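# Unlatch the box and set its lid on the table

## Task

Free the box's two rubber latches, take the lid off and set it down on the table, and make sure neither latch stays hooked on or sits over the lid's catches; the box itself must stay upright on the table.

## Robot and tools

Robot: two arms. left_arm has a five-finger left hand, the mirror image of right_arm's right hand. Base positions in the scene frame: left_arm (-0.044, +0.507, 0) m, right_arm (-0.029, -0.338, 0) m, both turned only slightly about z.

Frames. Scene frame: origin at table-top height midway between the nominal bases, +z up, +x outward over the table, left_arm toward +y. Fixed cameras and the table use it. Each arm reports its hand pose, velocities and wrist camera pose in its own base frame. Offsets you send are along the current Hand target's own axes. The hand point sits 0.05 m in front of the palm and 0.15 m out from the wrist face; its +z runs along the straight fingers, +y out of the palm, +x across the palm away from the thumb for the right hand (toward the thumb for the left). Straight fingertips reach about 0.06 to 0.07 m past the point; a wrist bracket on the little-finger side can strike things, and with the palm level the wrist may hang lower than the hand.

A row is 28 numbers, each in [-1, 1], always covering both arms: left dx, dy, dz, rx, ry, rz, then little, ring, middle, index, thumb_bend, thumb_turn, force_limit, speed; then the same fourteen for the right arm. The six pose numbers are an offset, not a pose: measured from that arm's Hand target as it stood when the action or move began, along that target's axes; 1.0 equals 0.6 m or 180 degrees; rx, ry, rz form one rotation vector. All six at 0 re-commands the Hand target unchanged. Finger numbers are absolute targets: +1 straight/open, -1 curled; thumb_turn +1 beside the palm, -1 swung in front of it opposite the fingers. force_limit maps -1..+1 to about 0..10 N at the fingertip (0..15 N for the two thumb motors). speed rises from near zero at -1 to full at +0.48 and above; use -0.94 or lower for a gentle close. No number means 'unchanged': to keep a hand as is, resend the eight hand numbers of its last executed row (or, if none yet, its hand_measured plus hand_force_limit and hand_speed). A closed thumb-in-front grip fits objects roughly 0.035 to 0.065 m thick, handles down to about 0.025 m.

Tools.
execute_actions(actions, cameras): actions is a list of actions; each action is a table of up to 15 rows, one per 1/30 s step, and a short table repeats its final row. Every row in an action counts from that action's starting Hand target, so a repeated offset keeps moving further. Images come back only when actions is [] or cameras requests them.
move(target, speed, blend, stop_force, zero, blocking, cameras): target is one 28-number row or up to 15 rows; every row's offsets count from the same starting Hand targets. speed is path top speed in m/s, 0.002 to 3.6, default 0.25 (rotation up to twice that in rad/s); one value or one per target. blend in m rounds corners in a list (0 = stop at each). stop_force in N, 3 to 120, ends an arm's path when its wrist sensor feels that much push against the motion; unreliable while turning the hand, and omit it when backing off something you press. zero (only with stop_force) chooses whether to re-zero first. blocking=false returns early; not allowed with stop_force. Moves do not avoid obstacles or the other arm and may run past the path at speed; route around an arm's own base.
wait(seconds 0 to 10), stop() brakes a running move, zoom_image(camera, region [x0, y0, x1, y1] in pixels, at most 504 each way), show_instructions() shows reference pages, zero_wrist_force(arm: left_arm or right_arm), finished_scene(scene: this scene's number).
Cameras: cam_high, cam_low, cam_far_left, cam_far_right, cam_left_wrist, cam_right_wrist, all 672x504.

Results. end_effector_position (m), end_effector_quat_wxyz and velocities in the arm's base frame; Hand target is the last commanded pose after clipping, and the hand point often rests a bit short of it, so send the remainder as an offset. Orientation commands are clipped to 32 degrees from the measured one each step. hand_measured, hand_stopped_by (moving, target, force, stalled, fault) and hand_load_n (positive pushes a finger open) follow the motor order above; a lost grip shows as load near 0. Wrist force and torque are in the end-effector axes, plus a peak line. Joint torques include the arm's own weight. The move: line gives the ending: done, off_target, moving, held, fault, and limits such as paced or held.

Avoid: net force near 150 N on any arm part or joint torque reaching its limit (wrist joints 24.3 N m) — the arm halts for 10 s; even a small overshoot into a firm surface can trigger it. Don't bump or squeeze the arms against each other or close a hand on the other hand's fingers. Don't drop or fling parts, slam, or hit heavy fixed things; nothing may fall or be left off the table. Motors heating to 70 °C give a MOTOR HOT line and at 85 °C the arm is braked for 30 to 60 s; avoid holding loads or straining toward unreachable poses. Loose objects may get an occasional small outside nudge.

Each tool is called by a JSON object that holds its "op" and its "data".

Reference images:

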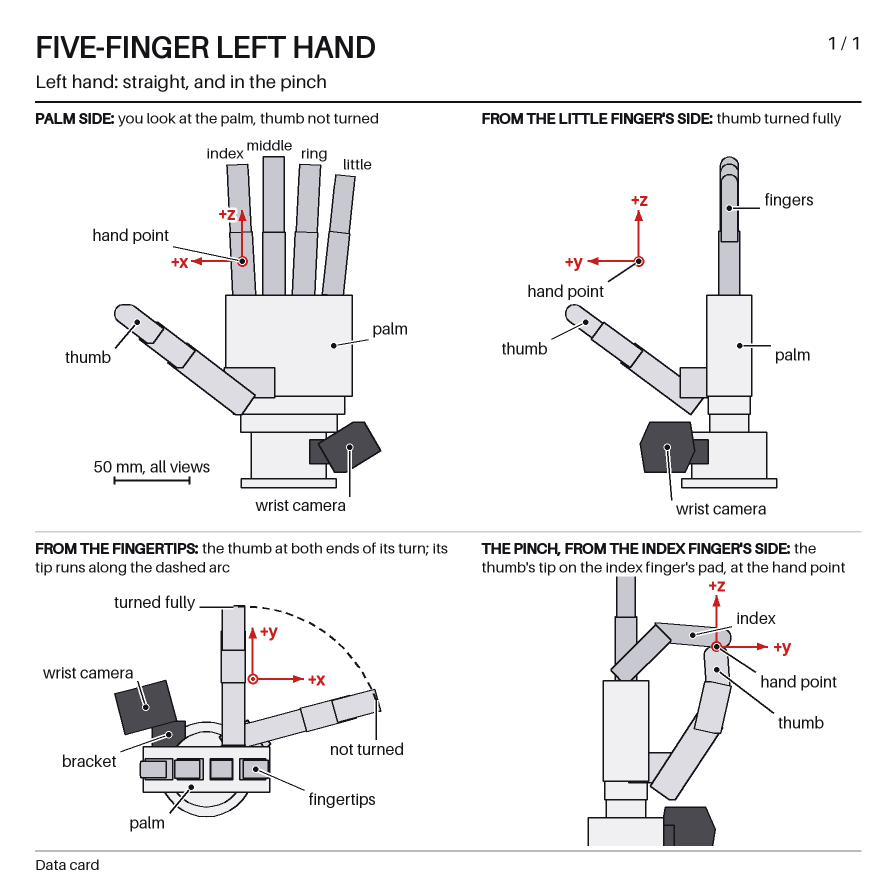

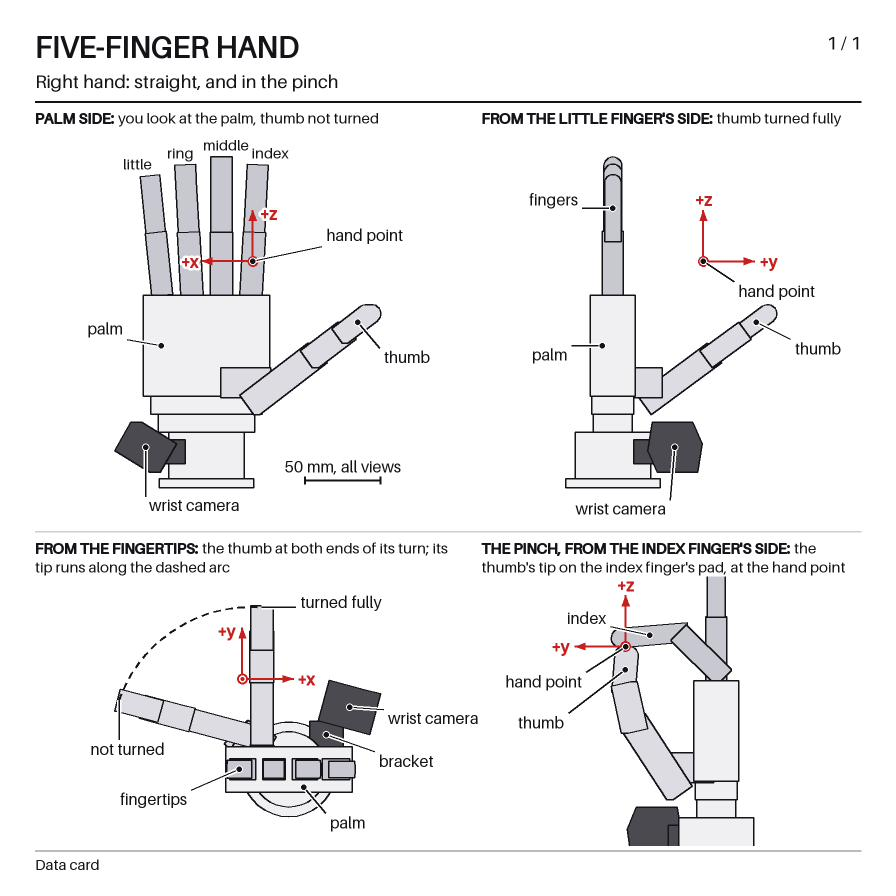

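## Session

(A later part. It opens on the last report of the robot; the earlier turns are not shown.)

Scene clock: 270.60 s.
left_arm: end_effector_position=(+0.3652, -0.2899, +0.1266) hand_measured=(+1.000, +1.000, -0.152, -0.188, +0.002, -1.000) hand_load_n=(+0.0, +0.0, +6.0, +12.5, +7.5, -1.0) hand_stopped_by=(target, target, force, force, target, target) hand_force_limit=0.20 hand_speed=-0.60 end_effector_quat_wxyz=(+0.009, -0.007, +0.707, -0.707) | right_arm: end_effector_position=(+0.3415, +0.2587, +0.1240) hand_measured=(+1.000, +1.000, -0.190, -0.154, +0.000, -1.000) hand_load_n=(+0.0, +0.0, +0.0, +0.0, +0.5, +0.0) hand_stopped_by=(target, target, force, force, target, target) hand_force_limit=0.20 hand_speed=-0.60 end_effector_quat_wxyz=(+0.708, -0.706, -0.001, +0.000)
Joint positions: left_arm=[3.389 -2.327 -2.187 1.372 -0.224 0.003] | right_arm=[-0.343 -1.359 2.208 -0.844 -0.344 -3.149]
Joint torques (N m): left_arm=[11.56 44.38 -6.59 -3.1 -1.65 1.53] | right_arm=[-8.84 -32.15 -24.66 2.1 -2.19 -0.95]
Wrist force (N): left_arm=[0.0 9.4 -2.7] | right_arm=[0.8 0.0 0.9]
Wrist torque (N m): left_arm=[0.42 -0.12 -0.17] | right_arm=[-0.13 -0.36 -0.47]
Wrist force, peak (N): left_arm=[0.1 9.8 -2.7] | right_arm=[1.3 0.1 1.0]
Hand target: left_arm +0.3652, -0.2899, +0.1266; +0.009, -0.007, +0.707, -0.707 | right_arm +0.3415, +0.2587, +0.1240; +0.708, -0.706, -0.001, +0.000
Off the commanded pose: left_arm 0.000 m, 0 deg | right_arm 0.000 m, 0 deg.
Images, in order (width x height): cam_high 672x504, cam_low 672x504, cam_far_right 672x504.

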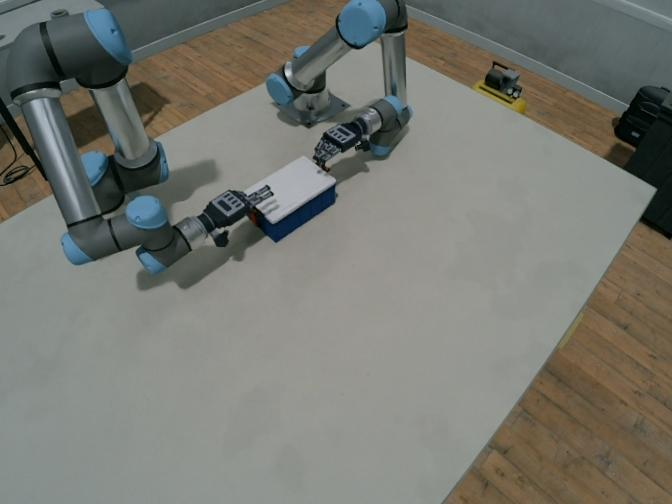

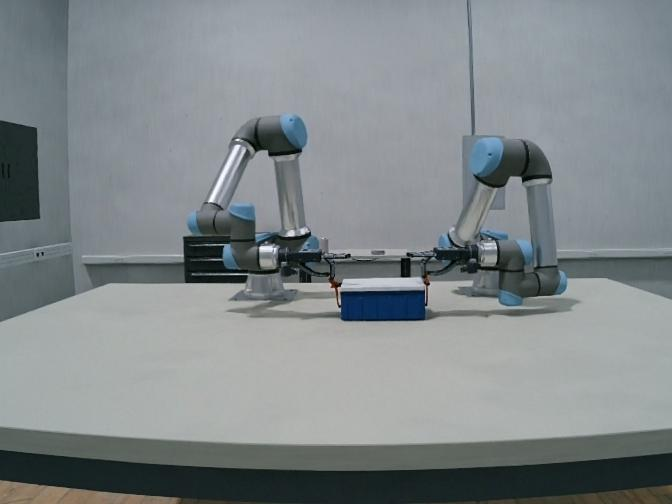

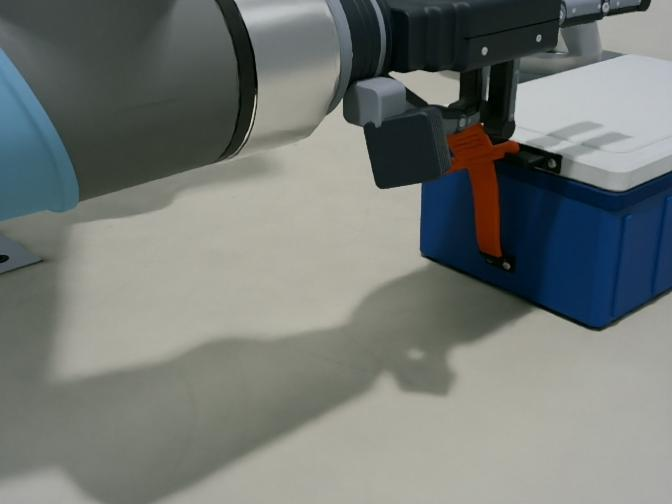

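{"op": "move", "data": {"target": [0,0,0,0,0,0, 1,1,-0.5,-0.5,0,-1,0.2,-0.6, 0,0.01,-0.05,0,0,0, 1,1,-0.5,-0.5,0,-1,0.2,-0.6], "speed": 0.08, "cameras": ["cam_low","cam_far_right","cam_right_wrist"]}}

{"op": "zoom_image", "data": {"camera": "cam_low", "region": [300, 240, 460, 340]}}

Scene clock: 275.83 s.
left_arm: end_effector_position=(+0.3652, -0.2899, +0.1266) hand_measured=(+1.000, +1.000, -0.152, -0.188, +0.002, -1.000) hand_load_n=(-0.5, +0.0, +6.0, +12.5, +7.5, -1.0) hand_stopped_by=(target, target, force, force, target, target) hand_force_limit=0.20 hand_speed=-0.60 end_effector_quat_wxyz=(+0.009, -0.007, +0.707, -0.707) | right_arm: end_effector_position=(+0.3415, +0.2289, +0.1179) hand_measured=(+1.000, +1.000, -0.190, -0.154, +0.000, -1.000) hand_load_n=(+0.0, +0.0, +0.0, +0.0, +0.0, +0.0) hand_stopped_by=(target, target, force, force, target, target) hand_force_limit=0.20 hand_speed=-0.60 end_effector_quat_wxyz=(+0.708, -0.706, -0.001, +0.000)
Joint positions: left_arm=[3.389 -2.327 -2.187 1.372 -0.224 0.003] | right_arm=[-0.423 -1.344 2.212 -0.863 -0.424 -3.148]
Joint torques (N m): left_arm=[11.22 44.4 -7.16 -3.13 -1.55 1.74] | right_arm=[-8.03 -13.04 -1.42 -1.08 -2.21 1.47]
Wrist force (N): left_arm=[0.0 9.6 -2.7] | right_arm=[0.9 -0.4 0.8]
Wrist torque (N m): left_arm=[0.43 -0.13 -0.17] | right_arm=[-0.19 -0.38 -0.49]
Wrist force, peak (N): left_arm=[0.0 9.8 -2.7] | right_arm=[1.1 -0.1 1.5]
Hand target: left_arm +0.3652, -0.2899, +0.1266; +0.009, -0.007, +0.707, -0.707 | right_arm +0.3415, +0.2288, +0.1179; +0.708, -0.706, -0.001, +0.000
Off the commanded pose: left_arm 0.000 m, 0 deg | right_arm 0.000 m, 0 deg.
move: done
Images, in order (width x height): cam_low 672x504, cam_far_right 672x504, cam_right_wrist 672x504.

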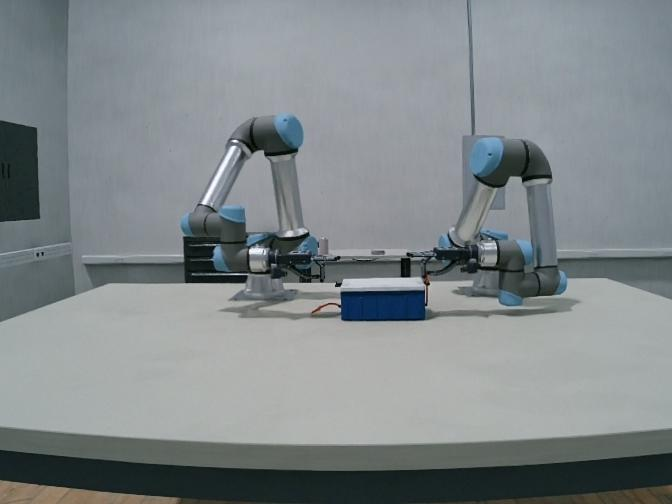

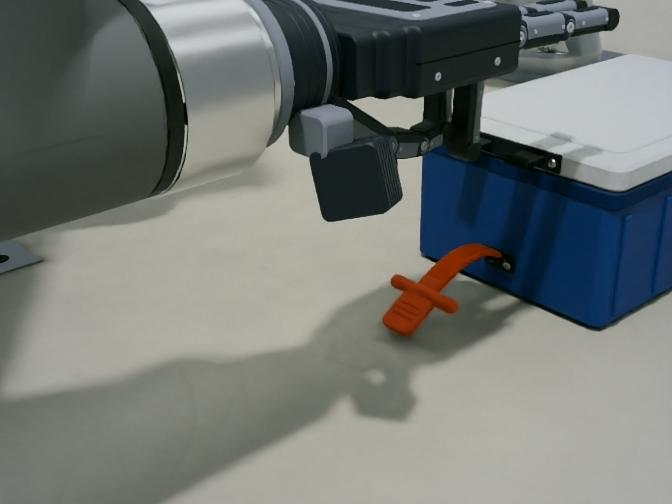

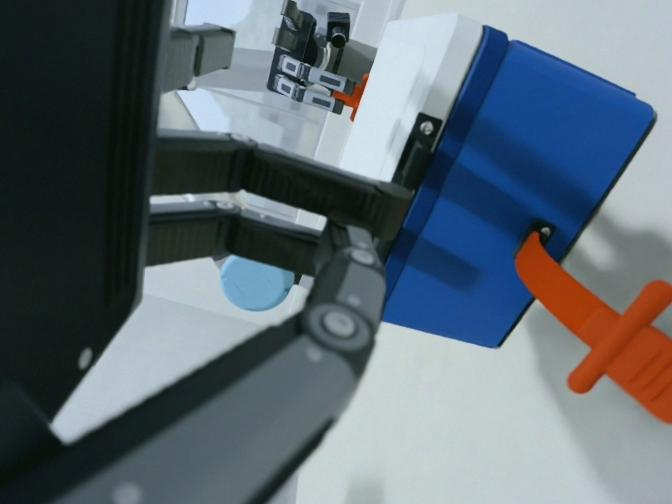

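Scaled by 3.150.

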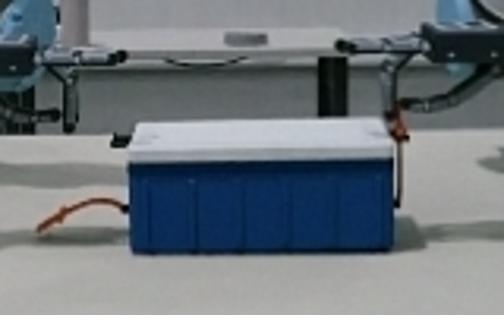

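{"op": "move", "data": {"target": [[0,0,0,0,0,0, 1,1,-0.5,-0.5,0,-1,0.2,-0.6, 0,-0.06,0,0,0,0, -0.15,-0.15,-0.15,-0.15,1,1,0.2,0],[0,0,0,0,0,0, 1,1,-0.5,-0.5,0,-1,0.2,-0.6, 0,-0.06,0.215,0,0,0, -0.15,-0.15,-0.15,-0.15,1,1,0.2,0]], "speed": 0.15, "blend": 0.02}}

{"op": "move", "data": {"target": [0,0,0,0,0,0, 1,1,-0.5,-0.5,0,-1,0.2,-0.6, 0,0.09,0,0,0,0, -0.15,-0.15,-0.15,-0.15,1,1,0.2,0], "speed": 0.04, "stop_force": 20, "cameras": ["cam_low","cam_far_right","cam_far_left","cam_left_wrist","cam_right_wrist"]}}

{"op": "zoom_image", "data": {"camera": "cam_low", "region": [300, 240, 460, 340]}}

Scene clock: 297.57 s.
left_arm: end_effector_position=(+0.3652, -0.2899, +0.1266) hand_measured=(+1.000, +1.000, -0.152, -0.188, +0.002, -1.000) hand_load_n=(+0.0, +0.0, +6.0, +12.5, +7.5, -0.5) hand_stopped_by=(target, target, force, force, target, target) hand_force_limit=0.20 hand_speed=-0.60 end_effector_quat_wxyz=(+0.009, -0.007, +0.707, -0.707) | right_arm: end_effector_position=(+0.3413, +0.3576, +0.1541) hand_measured=(-0.150, -0.150, -0.150, -0.150, +1.000, +1.000) hand_load_n=(+0.0, +0.0, +0.0, +0.0, +0.0, +0.0) hand_stopped_by=(target, target, target, target, target, target) hand_force_limit=0.20 hand_speed=0.00 end_effector_quat_wxyz=(+0.708, -0.707, -0.001, +0.000)
Joint positions: left_arm=[3.389 -2.327 -2.187 1.372 -0.224 0.003] | right_arm=[-0.07 -1.386 2.133 -0.727 -0.071 -3.164]
Joint torques (N m): left_arm=[10.71 42.04 -6.62 -3.1 -1.58 1.56] | right_arm=[9.59 -12.31 -26.91 1.77 2.84 -1.05]
Wrist force (N): left_arm=[0.1 9.4 -2.5] | right_arm=[1.0 -0.1 0.9]
Wrist torque (N m): left_arm=[0.41 -0.14 -0.17] | right_arm=[-0.12 -0.39 -0.31]
Wrist force, peak (N): left_arm=[0.0 9.9 -2.6] | right_arm=[1.0 -0.5 1.4]
Hand target: left_arm +0.3652, -0.2899, +0.1266; +0.009, -0.007, +0.707, -0.707 | right_arm +0.3413, +0.3577, +0.1541; +0.708, -0.706, -0.001, +0.000
Off the commanded pose: left_arm 0.000 m, 0 deg | right_arm 0.000 m, 0 deg.
move: done; blend cut to 0.018 m at target 1

Scene clock: 299.87 s.
left_arm: end_effector_position=(+0.3652, -0.2899, +0.1266) hand_measured=(+1.000, +1.000, -0.152, -0.188, +0.002, -1.000) hand_load_n=(+0.0, -0.5, +6.0, +12.5, +9.5, -0.5) hand_stopped_by=(target, target, force, force, target, target) hand_force_limit=0.20 hand_speed=-0.60 end_effector_quat_wxyz=(+0.009, -0.007, +0.707, -0.707) | right_arm: end_effector_position=(+0.3413, +0.3577, +0.1152) hand_measured=(-0.150, -0.150, -0.150, -0.150, +1.000, +1.000) hand_load_n=(+0.0, +0.0, +1.5, +0.0, +0.0, +0.0) hand_stopped_by=(target, target, target, target, target, target) hand_force_limit=0.20 hand_speed=0.00 end_effector_quat_wxyz=(+0.708, -0.706, -0.001, +0.000)
Joint positions: left_arm=[3.389 -2.327 -2.187 1.372 -0.224 0.003] | right_arm=[-0.071 -1.301 2.163 -0.815 -0.072 -3.192]
Joint torques (N m): left_arm=[10.54 42.55 -5.39 -3.16 -1.28 1.69] | right_arm=[-2.82 -29.54 -23.16 1.36 0.89 -1.32]
Wrist force (N): left_arm=[0.3 13.4 -2.3] | right_arm=[0.8 -12.0 0.6]
Wrist torque (N m): left_arm=[0.60 -0.13 -0.26] | right_arm=[-0.35 -0.39 -0.70]
Wrist force, peak (N): left_arm=[0.3 17.8 -2.4] | right_arm=[1.3 -40.4 3.0]
Hand target: left_arm +0.3652, -0.2899, +0.1266; +0.009, -0.007, +0.707, -0.707 | right_arm +0.3413, +0.3577, +0.1152; +0.708, -0.706, -0.001, +0.000 (not the last commanded pose)
Off the commanded pose: left_arm 0.000 m, 0 deg | right_arm 0.015 m, 0 deg.
move: contact (right_arm)
Images, in order (width x height): cam_low 672x504, cam_far_left 672x504, cam_far_right 672x504, cam_left_wrist 672x504, cam_right_wrist 672x504.

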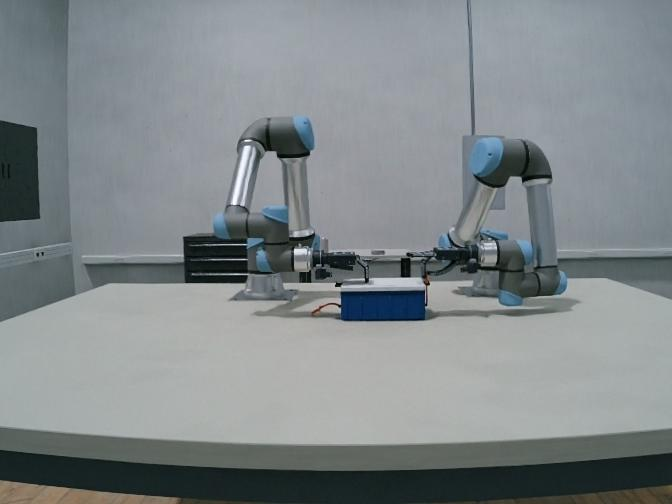

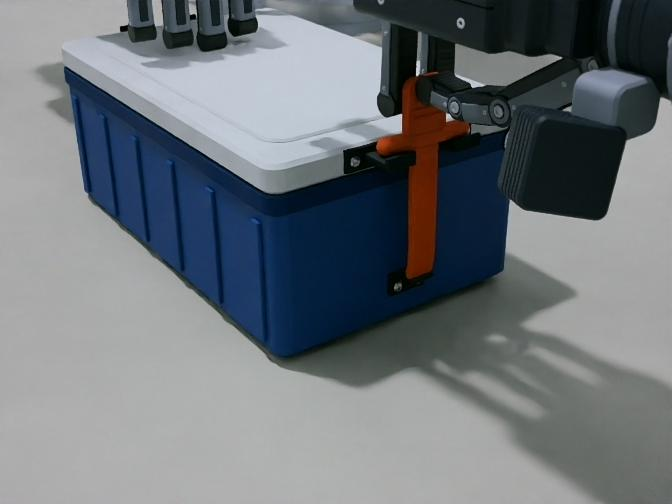

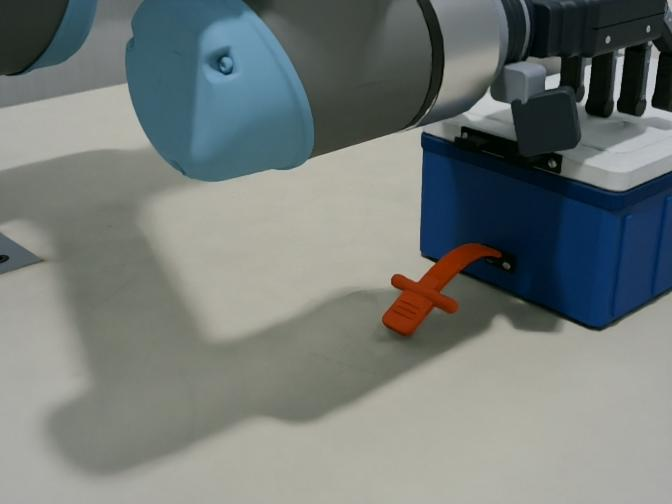

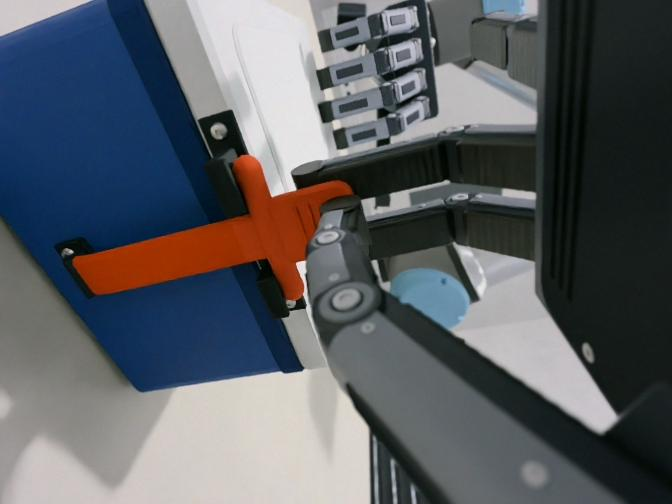

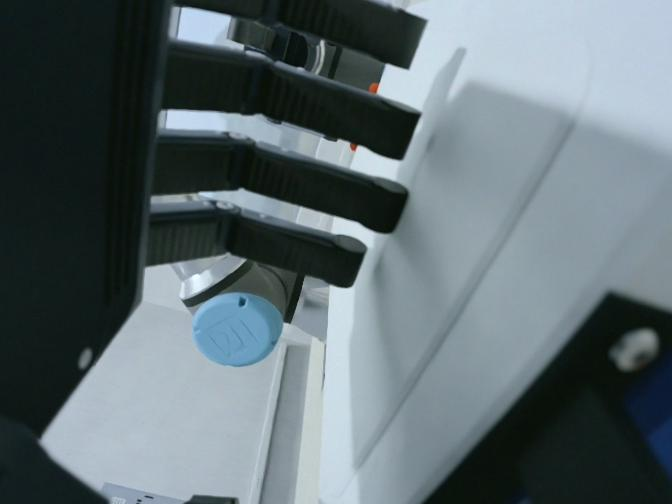

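Scaled by 3.150.

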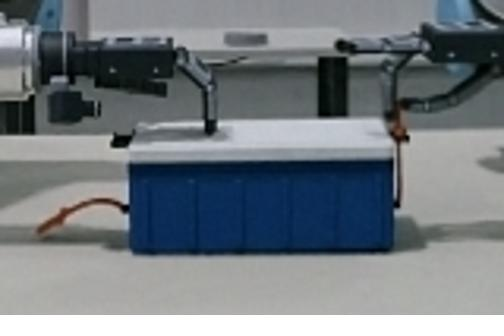

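{"op": "move", "data": {"target": [0,-0.003,-0.02,0,0,0, 1,1,-0.5,-0.5,0,-1,0.2,-0.6, 0,0.003,0,0,0,0, -0.15,-0.15,-0.15,-0.15,1,1,0.2,0], "speed": 0.05, "cameras": ["cam_far_left","cam_left_wrist"]}}

{"op": "zoom_image", "data": {"camera": "cam_left_wrist", "region": [180, 90, 380, 340]}}

Scene clock: 304.20 s.
left_arm: end_effector_position=(+0.3650, -0.2781, +0.1283) hand_measured=(+1.000, +1.000, -0.152, -0.188, +0.002, -1.000) hand_load_n=(+0.0, +0.0, +8.0, +14.0, +13.5, -0.5) hand_stopped_by=(target, target, force, force, target, target) hand_force_limit=0.20 hand_speed=-0.60 end_effector_quat_wxyz=(+0.009, -0.007, +0.707, -0.707) | right_arm: end_effector_position=(+0.3413, +0.3577, +0.1134) hand_measured=(-0.150, -0.150, -0.148, -0.150, +1.000, +1.000) hand_load_n=(+0.0, +0.0, +12.0, +0.0, +0.0, -0.5) hand_stopped_by=(target, target, target, target, target, target) hand_force_limit=0.20 hand_speed=0.00 end_effector_quat_wxyz=(+0.708, -0.706, -0.001, +0.000)
Joint positions: left_arm=[3.42 -2.321 -2.192 1.371 -0.256 0.003] | right_arm=[-0.071 -1.297 2.165 -0.819 -0.072 -3.192]
Joint torques (N m): left_arm=[12.52 47.02 -5.78 -4.01 -1.47 -1.83] | right_arm=[8.4 -1.21 6.51 -2.8 3.04 1.19]
Wrist force (N): left_arm=[0.2 21.2 0.0] | right_arm=[1.0 -46.5 2.0]
Wrist torque (N m): left_arm=[0.83 -0.10 -0.35] | right_arm=[-0.27 -0.43 -1.35]
Wrist force, peak (N): left_arm=[0.4 21.4 -0.1] | right_arm=[1.0 -46.5 2.0]
Hand target: left_arm +0.3650, -0.2779, +0.1284; +0.009, -0.007, +0.707, -0.707 | right_arm +0.3413, +0.3577, +0.1134; +0.708, -0.706, -0.001, +0.000
Off the commanded pose: left_arm 0.000 m, 0 deg | right_arm 0.000 m, 0 deg.
move: done
Images, in order (width x height): cam_far_left 672x504, cam_left_wrist 672x504.

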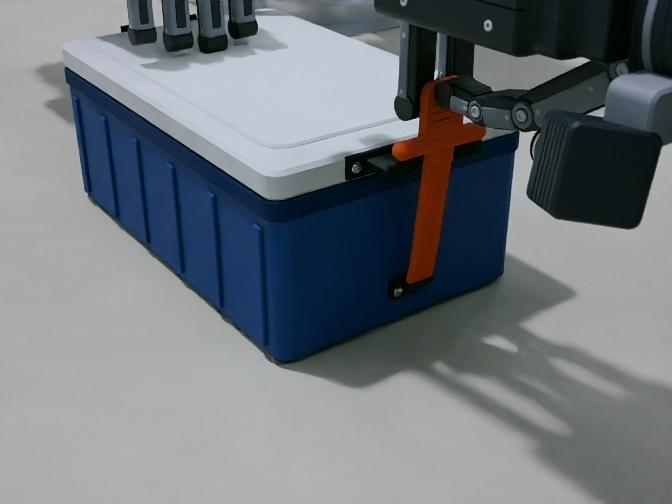

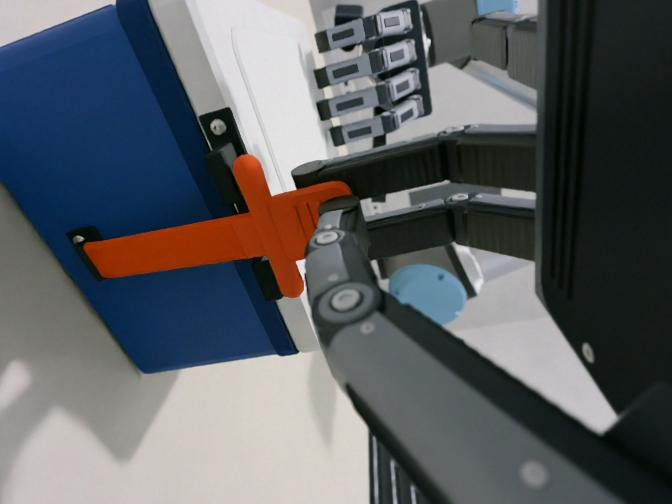

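Scaled by 2.016.

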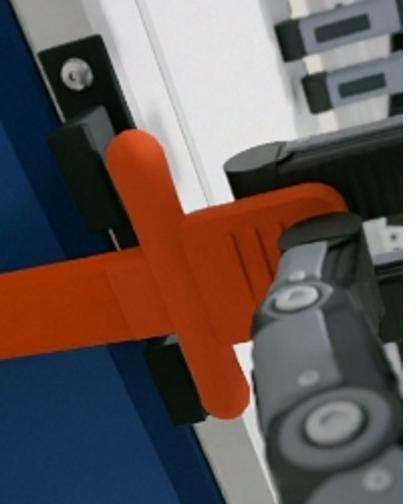

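{"op": "move", "data": {"target": [[0,0,-0.012,0,0,0, 1,1,-0.5,-0.5,0,-1,0.2,-0.6, 0,-0.002,0,0,0,0, -0.15,-0.15,-0.15,-0.15,1,1,0.2,0],[0,0.03,-0.05,0,0,0, 1,1,-0.5,-0.5,0,-1,0.2,-0.6, 0,-0.005,0,0,0,0, -0.15,-0.15,-0.15,-0.15,1,1,0.2,0]], "speed": 0.06, "blend": 0.004, "cameras": ["cam_far_left","cam_left_wrist"]}}

{"op": "zoom_image", "data": {"camera": "cam_left_wrist", "region": [180, 90, 380, 340]}}

Scene clock: 309.53 s.
left_arm: end_effector_position=(+0.3643, -0.2481, +0.1105) hand_measured=(+1.000, +1.000, -0.152, -0.188, +0.002, -1.000) hand_load_n=(+0.0, +0.0, +8.5, +14.5, +10.0, -0.5) hand_stopped_by=(target, target, force, force, target, target) hand_force_limit=0.20 hand_speed=-0.60 end_effector_quat_wxyz=(+0.009, -0.007, +0.707, -0.707) | right_arm: end_effector_position=(+0.3413, +0.3577, +0.1163) hand_measured=(-0.150, -0.150, -0.150, -0.150, +1.000, +1.000) hand_load_n=(+0.0, +0.0, +0.0, +0.0, +0.5, +0.0) hand_stopped_by=(target, target, target, target, target, target) hand_force_limit=0.20 hand_speed=0.00 end_effector_quat_wxyz=(+0.708, -0.706, -0.001, +0.000)
Joint positions: left_arm=[3.498 -2.371 -2.186 1.415 -0.334 0.003] | right_arm=[-0.071 -1.303 2.163 -0.811 -0.072 -3.191]
Joint torques (N m): left_arm=[11.88 18.98 13.97 2.03 -1.54 -2.05] | right_arm=[5.24 -33.94 -25.31 1.71 -2.34 -1.15]
Wrist force (N): left_arm=[0.1 3.8 -0.6] | right_arm=[0.1 1.9 2.3]
Wrist torque (N m): left_arm=[0.30 -0.08 -0.05] | right_arm=[0.09 -0.31 -0.40]
Wrist force, peak (N): left_arm=[0.0 21.7 0.0] | right_arm=[1.3 -48.3 1.7]
Hand target: left_arm +0.3643, -0.2480, +0.1103; +0.009, -0.007, +0.707, -0.707 | right_arm +0.3413, +0.3577, +0.1164; +0.708, -0.706, -0.001, +0.000
Off the commanded pose: left_arm 0.000 m, 0 deg | right_arm 0.000 m, 0 deg.
move: done; blend cut to 0.0036 m at target 1
Images, in order (width x height): cam_far_left 672x504, cam_left_wrist 672x504.

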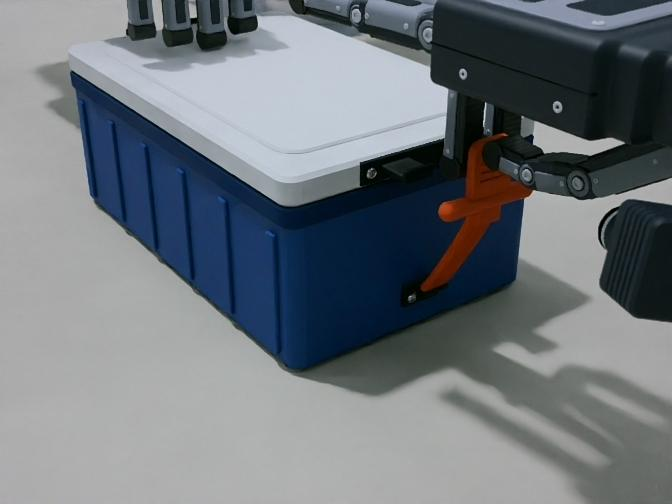

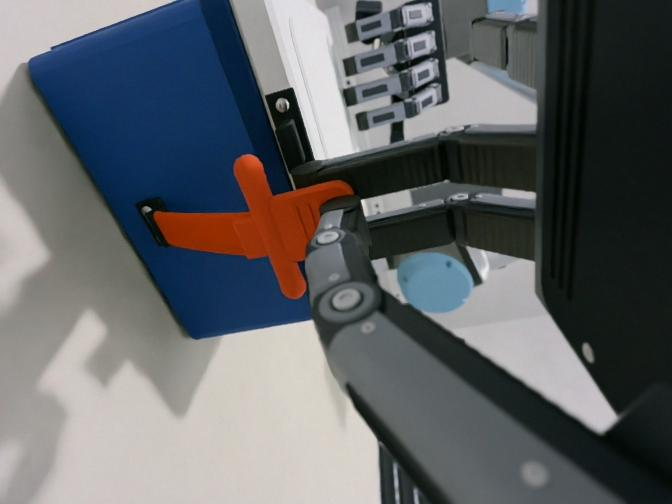

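Scaled by 2.016.

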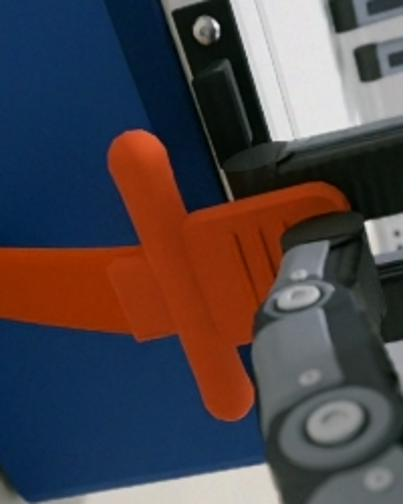

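{"op": "move", "data": {"target": [0,0,-0.05,0,0,0, 1,1,-0.5,-0.5,0,-1,0.2,-0.6, 0,-0.08,0,0,0,0, -0.15,-0.15,-0.15,-0.15,1,1,0.2,0], "speed": 0.1}}

{"op": "move", "data": {"target": [0,0,0,0,0,0, 1,1,0.5,0.5,0.4,-1,0.2,0, 0,0,0,0,0,0, -0.15,-0.15,-0.15,-0.15,1,1,0.2,0], "speed": 0.1, "cameras": ["cam_low","cam_far_left","cam_left_wrist","cam_high"]}}

{"op": "zoom_image", "data": {"camera": "cam_low", "region": [300, 200, 540, 340]}}

Scene clock: 315.83 s.
left_arm: end_effector_position=(+0.3636, -0.2180, +0.1103) hand_measured=(+1.000, +1.000, -0.152, -0.188, +0.002, -1.000) hand_load_n=(+0.0, +0.0, +9.5, +15.0, +11.5, -0.5) hand_stopped_by=(target, target, force, force, target, target) hand_force_limit=0.20 hand_speed=-0.60 end_effector_quat_wxyz=(+0.009, -0.007, +0.707, -0.707) | right_arm: end_effector_position=(+0.3412, +0.3575, +0.1643) hand_measured=(-0.150, -0.150, -0.150, -0.150, +1.000, +1.000) hand_load_n=(+0.0, +0.0, +0.0, +0.0, +0.0, +0.0) hand_stopped_by=(target, target, target, target, target, target) hand_force_limit=0.20 hand_speed=0.00 end_effector_quat_wxyz=(+0.708, -0.706, -0.001, +0.000) end_effector_velocity=(-0.001, +0.000, -0.001) end_effector_angular_velocity=(+0.001, +0.004, +0.000)
Joint positions: left_arm=[3.575 -2.372 -2.183 1.413 -0.411 0.003] | right_arm=[-0.071 -1.402 2.12 -0.685 -0.072 -3.176]
Joint velocities: left_arm=[within noise] | right_arm=[0 0.002 0.001 0.006 0 -0.003]
Joint torques (N m): left_arm=[11.92 19.25 14.91 -3.49 -1.61 1.74] | right_arm=[-8.29 -13.37 -27.26 1.61 -2.47 -1.22]
Wrist force (N): left_arm=[0.1 6.2 1.0] | right_arm=[0.2 1.8 2.3]
Wrist torque (N m): left_arm=[0.44 -0.06 -0.11] | right_arm=[0.08 -0.32 -0.30]
Wrist force, peak (N): left_arm=[0.4 8.5 2.2] | right_arm=[0.1 2.7 2.2]
Hand target: left_arm +0.3636, -0.2180, +0.1103; +0.009, -0.007, +0.707, -0.707 | right_arm +0.3412, +0.3575, +0.1644; +0.708, -0.706, -0.001, +0.000
Off the commanded pose: left_arm 0.000 m, 0 deg | right_arm 0.000 m, 0 deg.
move: done

Scene clock: 316.40 s.
left_arm: end_effector_position=(+0.3637, -0.2180, +0.1103) hand_measured=(+1.000, +1.000, +0.500, +0.500, +0.400, -1.000) hand_load_n=(+0.0, +0.0, +0.0, +0.0, +0.0, +0.0) hand_stopped_by=(target, target, target, target, target, target) hand_force_limit=0.20 hand_speed=0.00 end_effector_quat_wxyz=(+0.009, -0.007, +0.707, -0.707) | right_arm: end_effector_position=(+0.3412, +0.3575, +0.1644) hand_measured=(-0.150, -0.150, -0.150, -0.150, +1.000, +1.000) hand_load_n=(+0.0, +0.0, +0.0, +0.0, +0.0, -0.5) hand_stopped_by=(target, target, target, target, target, target) hand_force_limit=0.20 hand_speed=0.00 end_effector_quat_wxyz=(+0.708, -0.706, -0.001, +0.000)
Joint positions: left_arm=[3.575 -2.372 -2.183 1.413 -0.411 0.003] | right_arm=[-0.071 -1.402 2.12 -0.684 -0.072 -3.177]
Joint torques (N m): left_arm=[10.38 19.98 12.69 -1.01 -1.35 1.86] | right_arm=[-8.57 -13.06 -26.83 1.84 -2.49 -1.23]
Wrist force (N): left_arm=[0.0 0.7 -2.3] | right_arm=[0.2 1.9 2.1]
Wrist torque (N m): left_arm=[0.21 -0.09 -0.03] | right_arm=[0.10 -0.32 -0.29]
Wrist force, peak (N): left_arm=[0.3 6.3 0.7] | right_arm=[0.2 2.0 2.5]
Hand target: left_arm +0.3636, -0.2180, +0.1103; +0.009, -0.007, +0.707, -0.707 | right_arm +0.3412, +0.3575, +0.1644; +0.708, -0.706, -0.001, +0.000
Off the commanded pose: left_arm 0.000 m, 0 deg | right_arm 0.000 m, 0 deg.
move: done
Images, in order (width x height): cam_high 672x504, cam_low 672x504, cam_far_left 672x504, cam_left_wrist 672x504.

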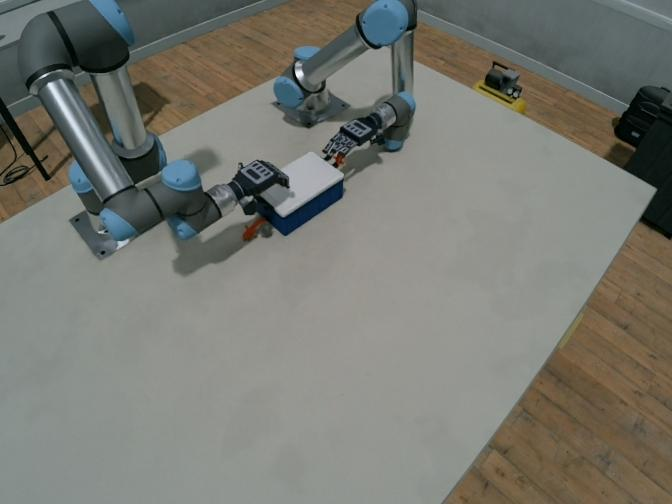

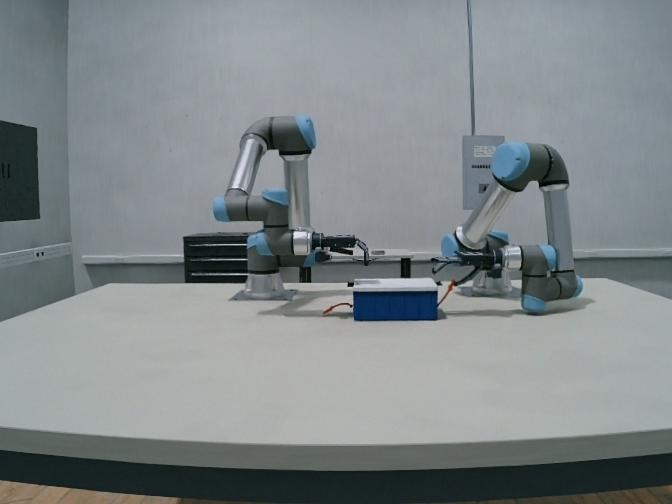

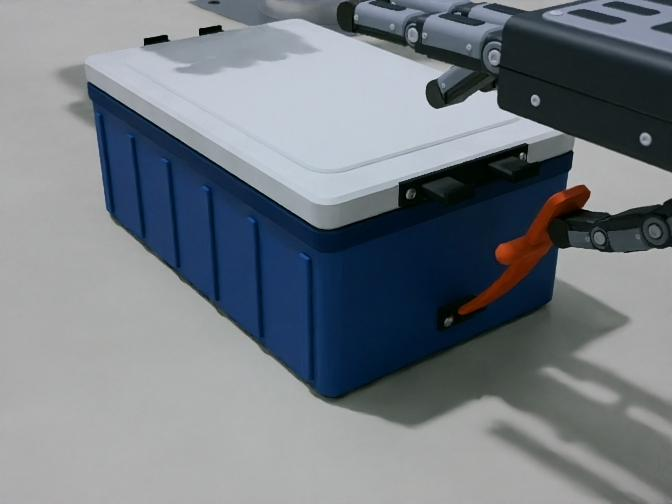

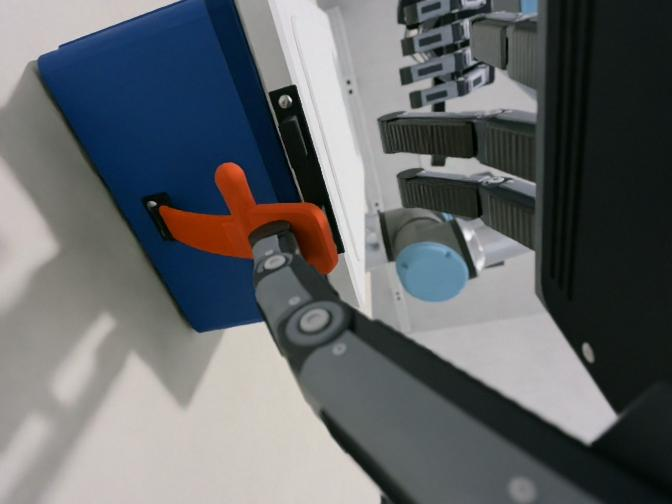

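Scaled by 2.100.

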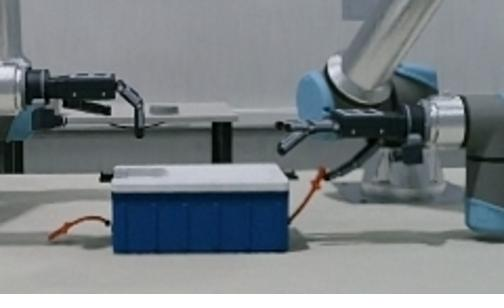

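{"op": "move", "data": {"target": [0,0,-0.13,0,0,0, 1,1,0.5,0.5,0.4,-1,0.2,0, 0,0,0,0,0,0, -0.15,-0.15,-0.15,-0.15,1,1,0.2,0], "speed": 0.15, "cameras": ["all"]}}

{"op": "zoom_image", "data": {"camera": "cam_low", "region": [300, 200, 540, 340]}}

Scene clock: 321.00 s.
left_arm: end_effector_position=(+0.3619, -0.1401, +0.1103) hand_measured=(+1.000, +1.000, +0.500, +0.500, +0.400, -1.000) hand_load_n=(+0.0, +0.0, +0.0, +0.0, +0.0, +0.0) hand_stopped_by=(target, target, target, target, target, target) hand_force_limit=0.20 hand_speed=0.00 end_effector_quat_wxyz=(+0.009, -0.007, +0.707, -0.707) | right_arm: end_effector_position=(+0.3412, +0.3575, +0.1644) hand_measured=(-0.150, -0.150, -0.150, -0.150, +1.000, +1.000) hand_load_n=(+0.0, +0.0, +0.0, +0.0, +0.0, +0.0) hand_stopped_by=(target, target, target, target, target, target) hand_force_limit=0.20 hand_speed=0.00 end_effector_quat_wxyz=(+0.708, -0.706, -0.001, +0.000)
Joint positions: left_arm=[3.758 -2.378 -2.148 1.384 -0.594 0.003] | right_arm=[-0.071 -1.402 2.12 -0.684 -0.072 -3.177]
Joint torques (N m): left_arm=[12.27 19.26 15.52 -3.29 -1.46 1.86] | right_arm=[-8.16 -12.68 -26.47 1.69 -2.43 -1.23]
Wrist force (N): left_arm=[0.2 0.8 -1.6] | right_arm=[0.0 1.6 2.2]
Wrist torque (N m): left_arm=[0.17 -0.12 -0.09] | right_arm=[0.04 -0.29 -0.32]
Wrist force, peak (N): left_arm=[0.3 1.0 -2.4] | right_arm=[0.1 2.1 2.5]
Hand target: left_arm +0.3619, -0.1400, +0.1103; +0.009, -0.007, +0.707, -0.707 | right_arm +0.3412, +0.3575, +0.1644; +0.708, -0.706, -0.001, +0.000
Off the commanded pose: left_arm 0.000 m, 0 deg | right_arm 0.000 m, 0 deg.
move: done

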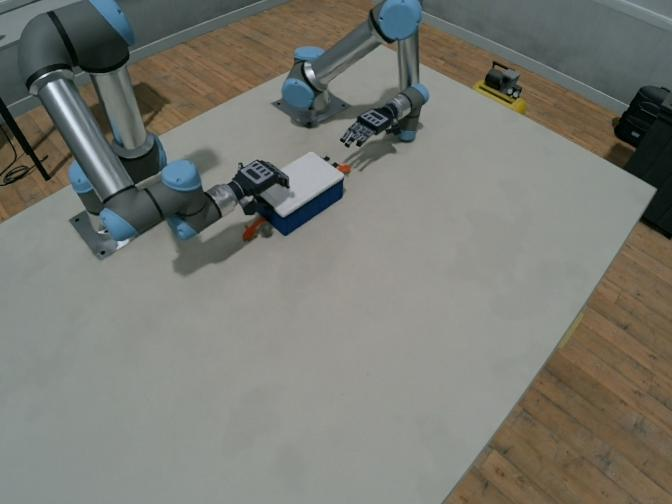

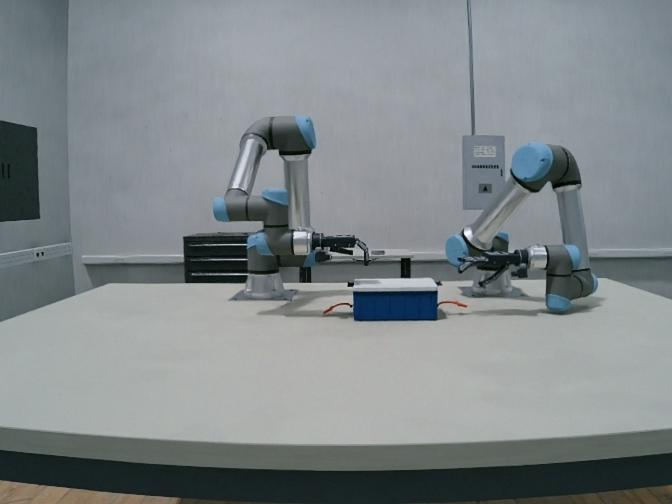

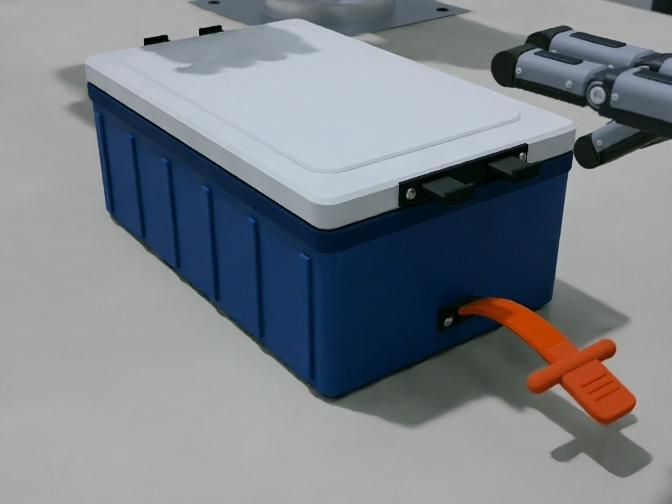

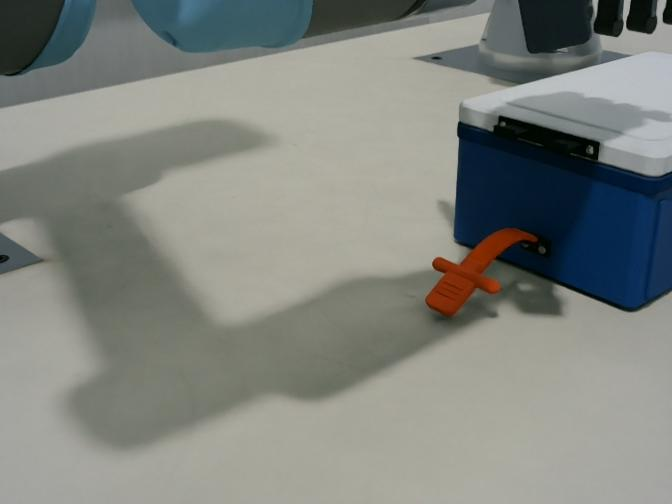

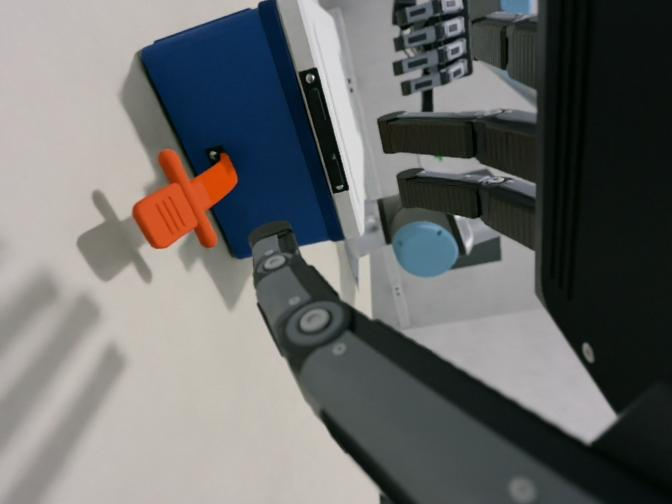

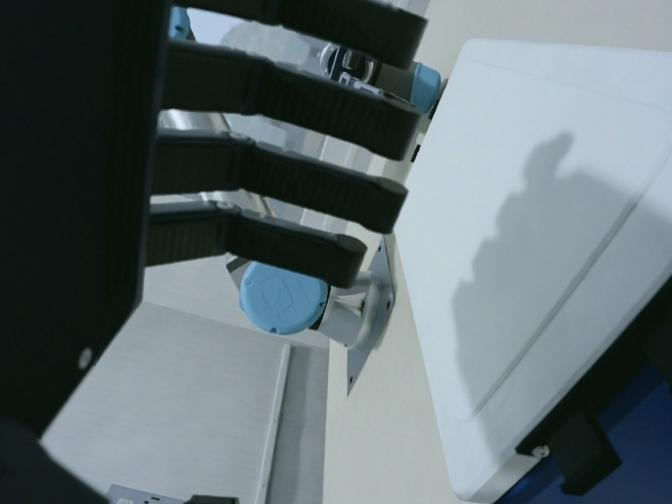

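Scaled by 2.100.

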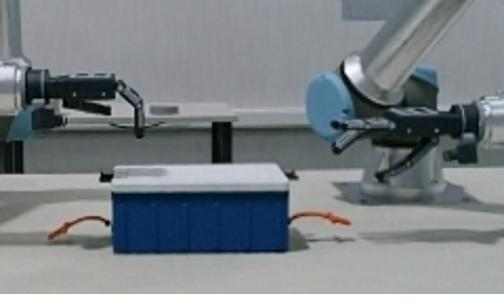

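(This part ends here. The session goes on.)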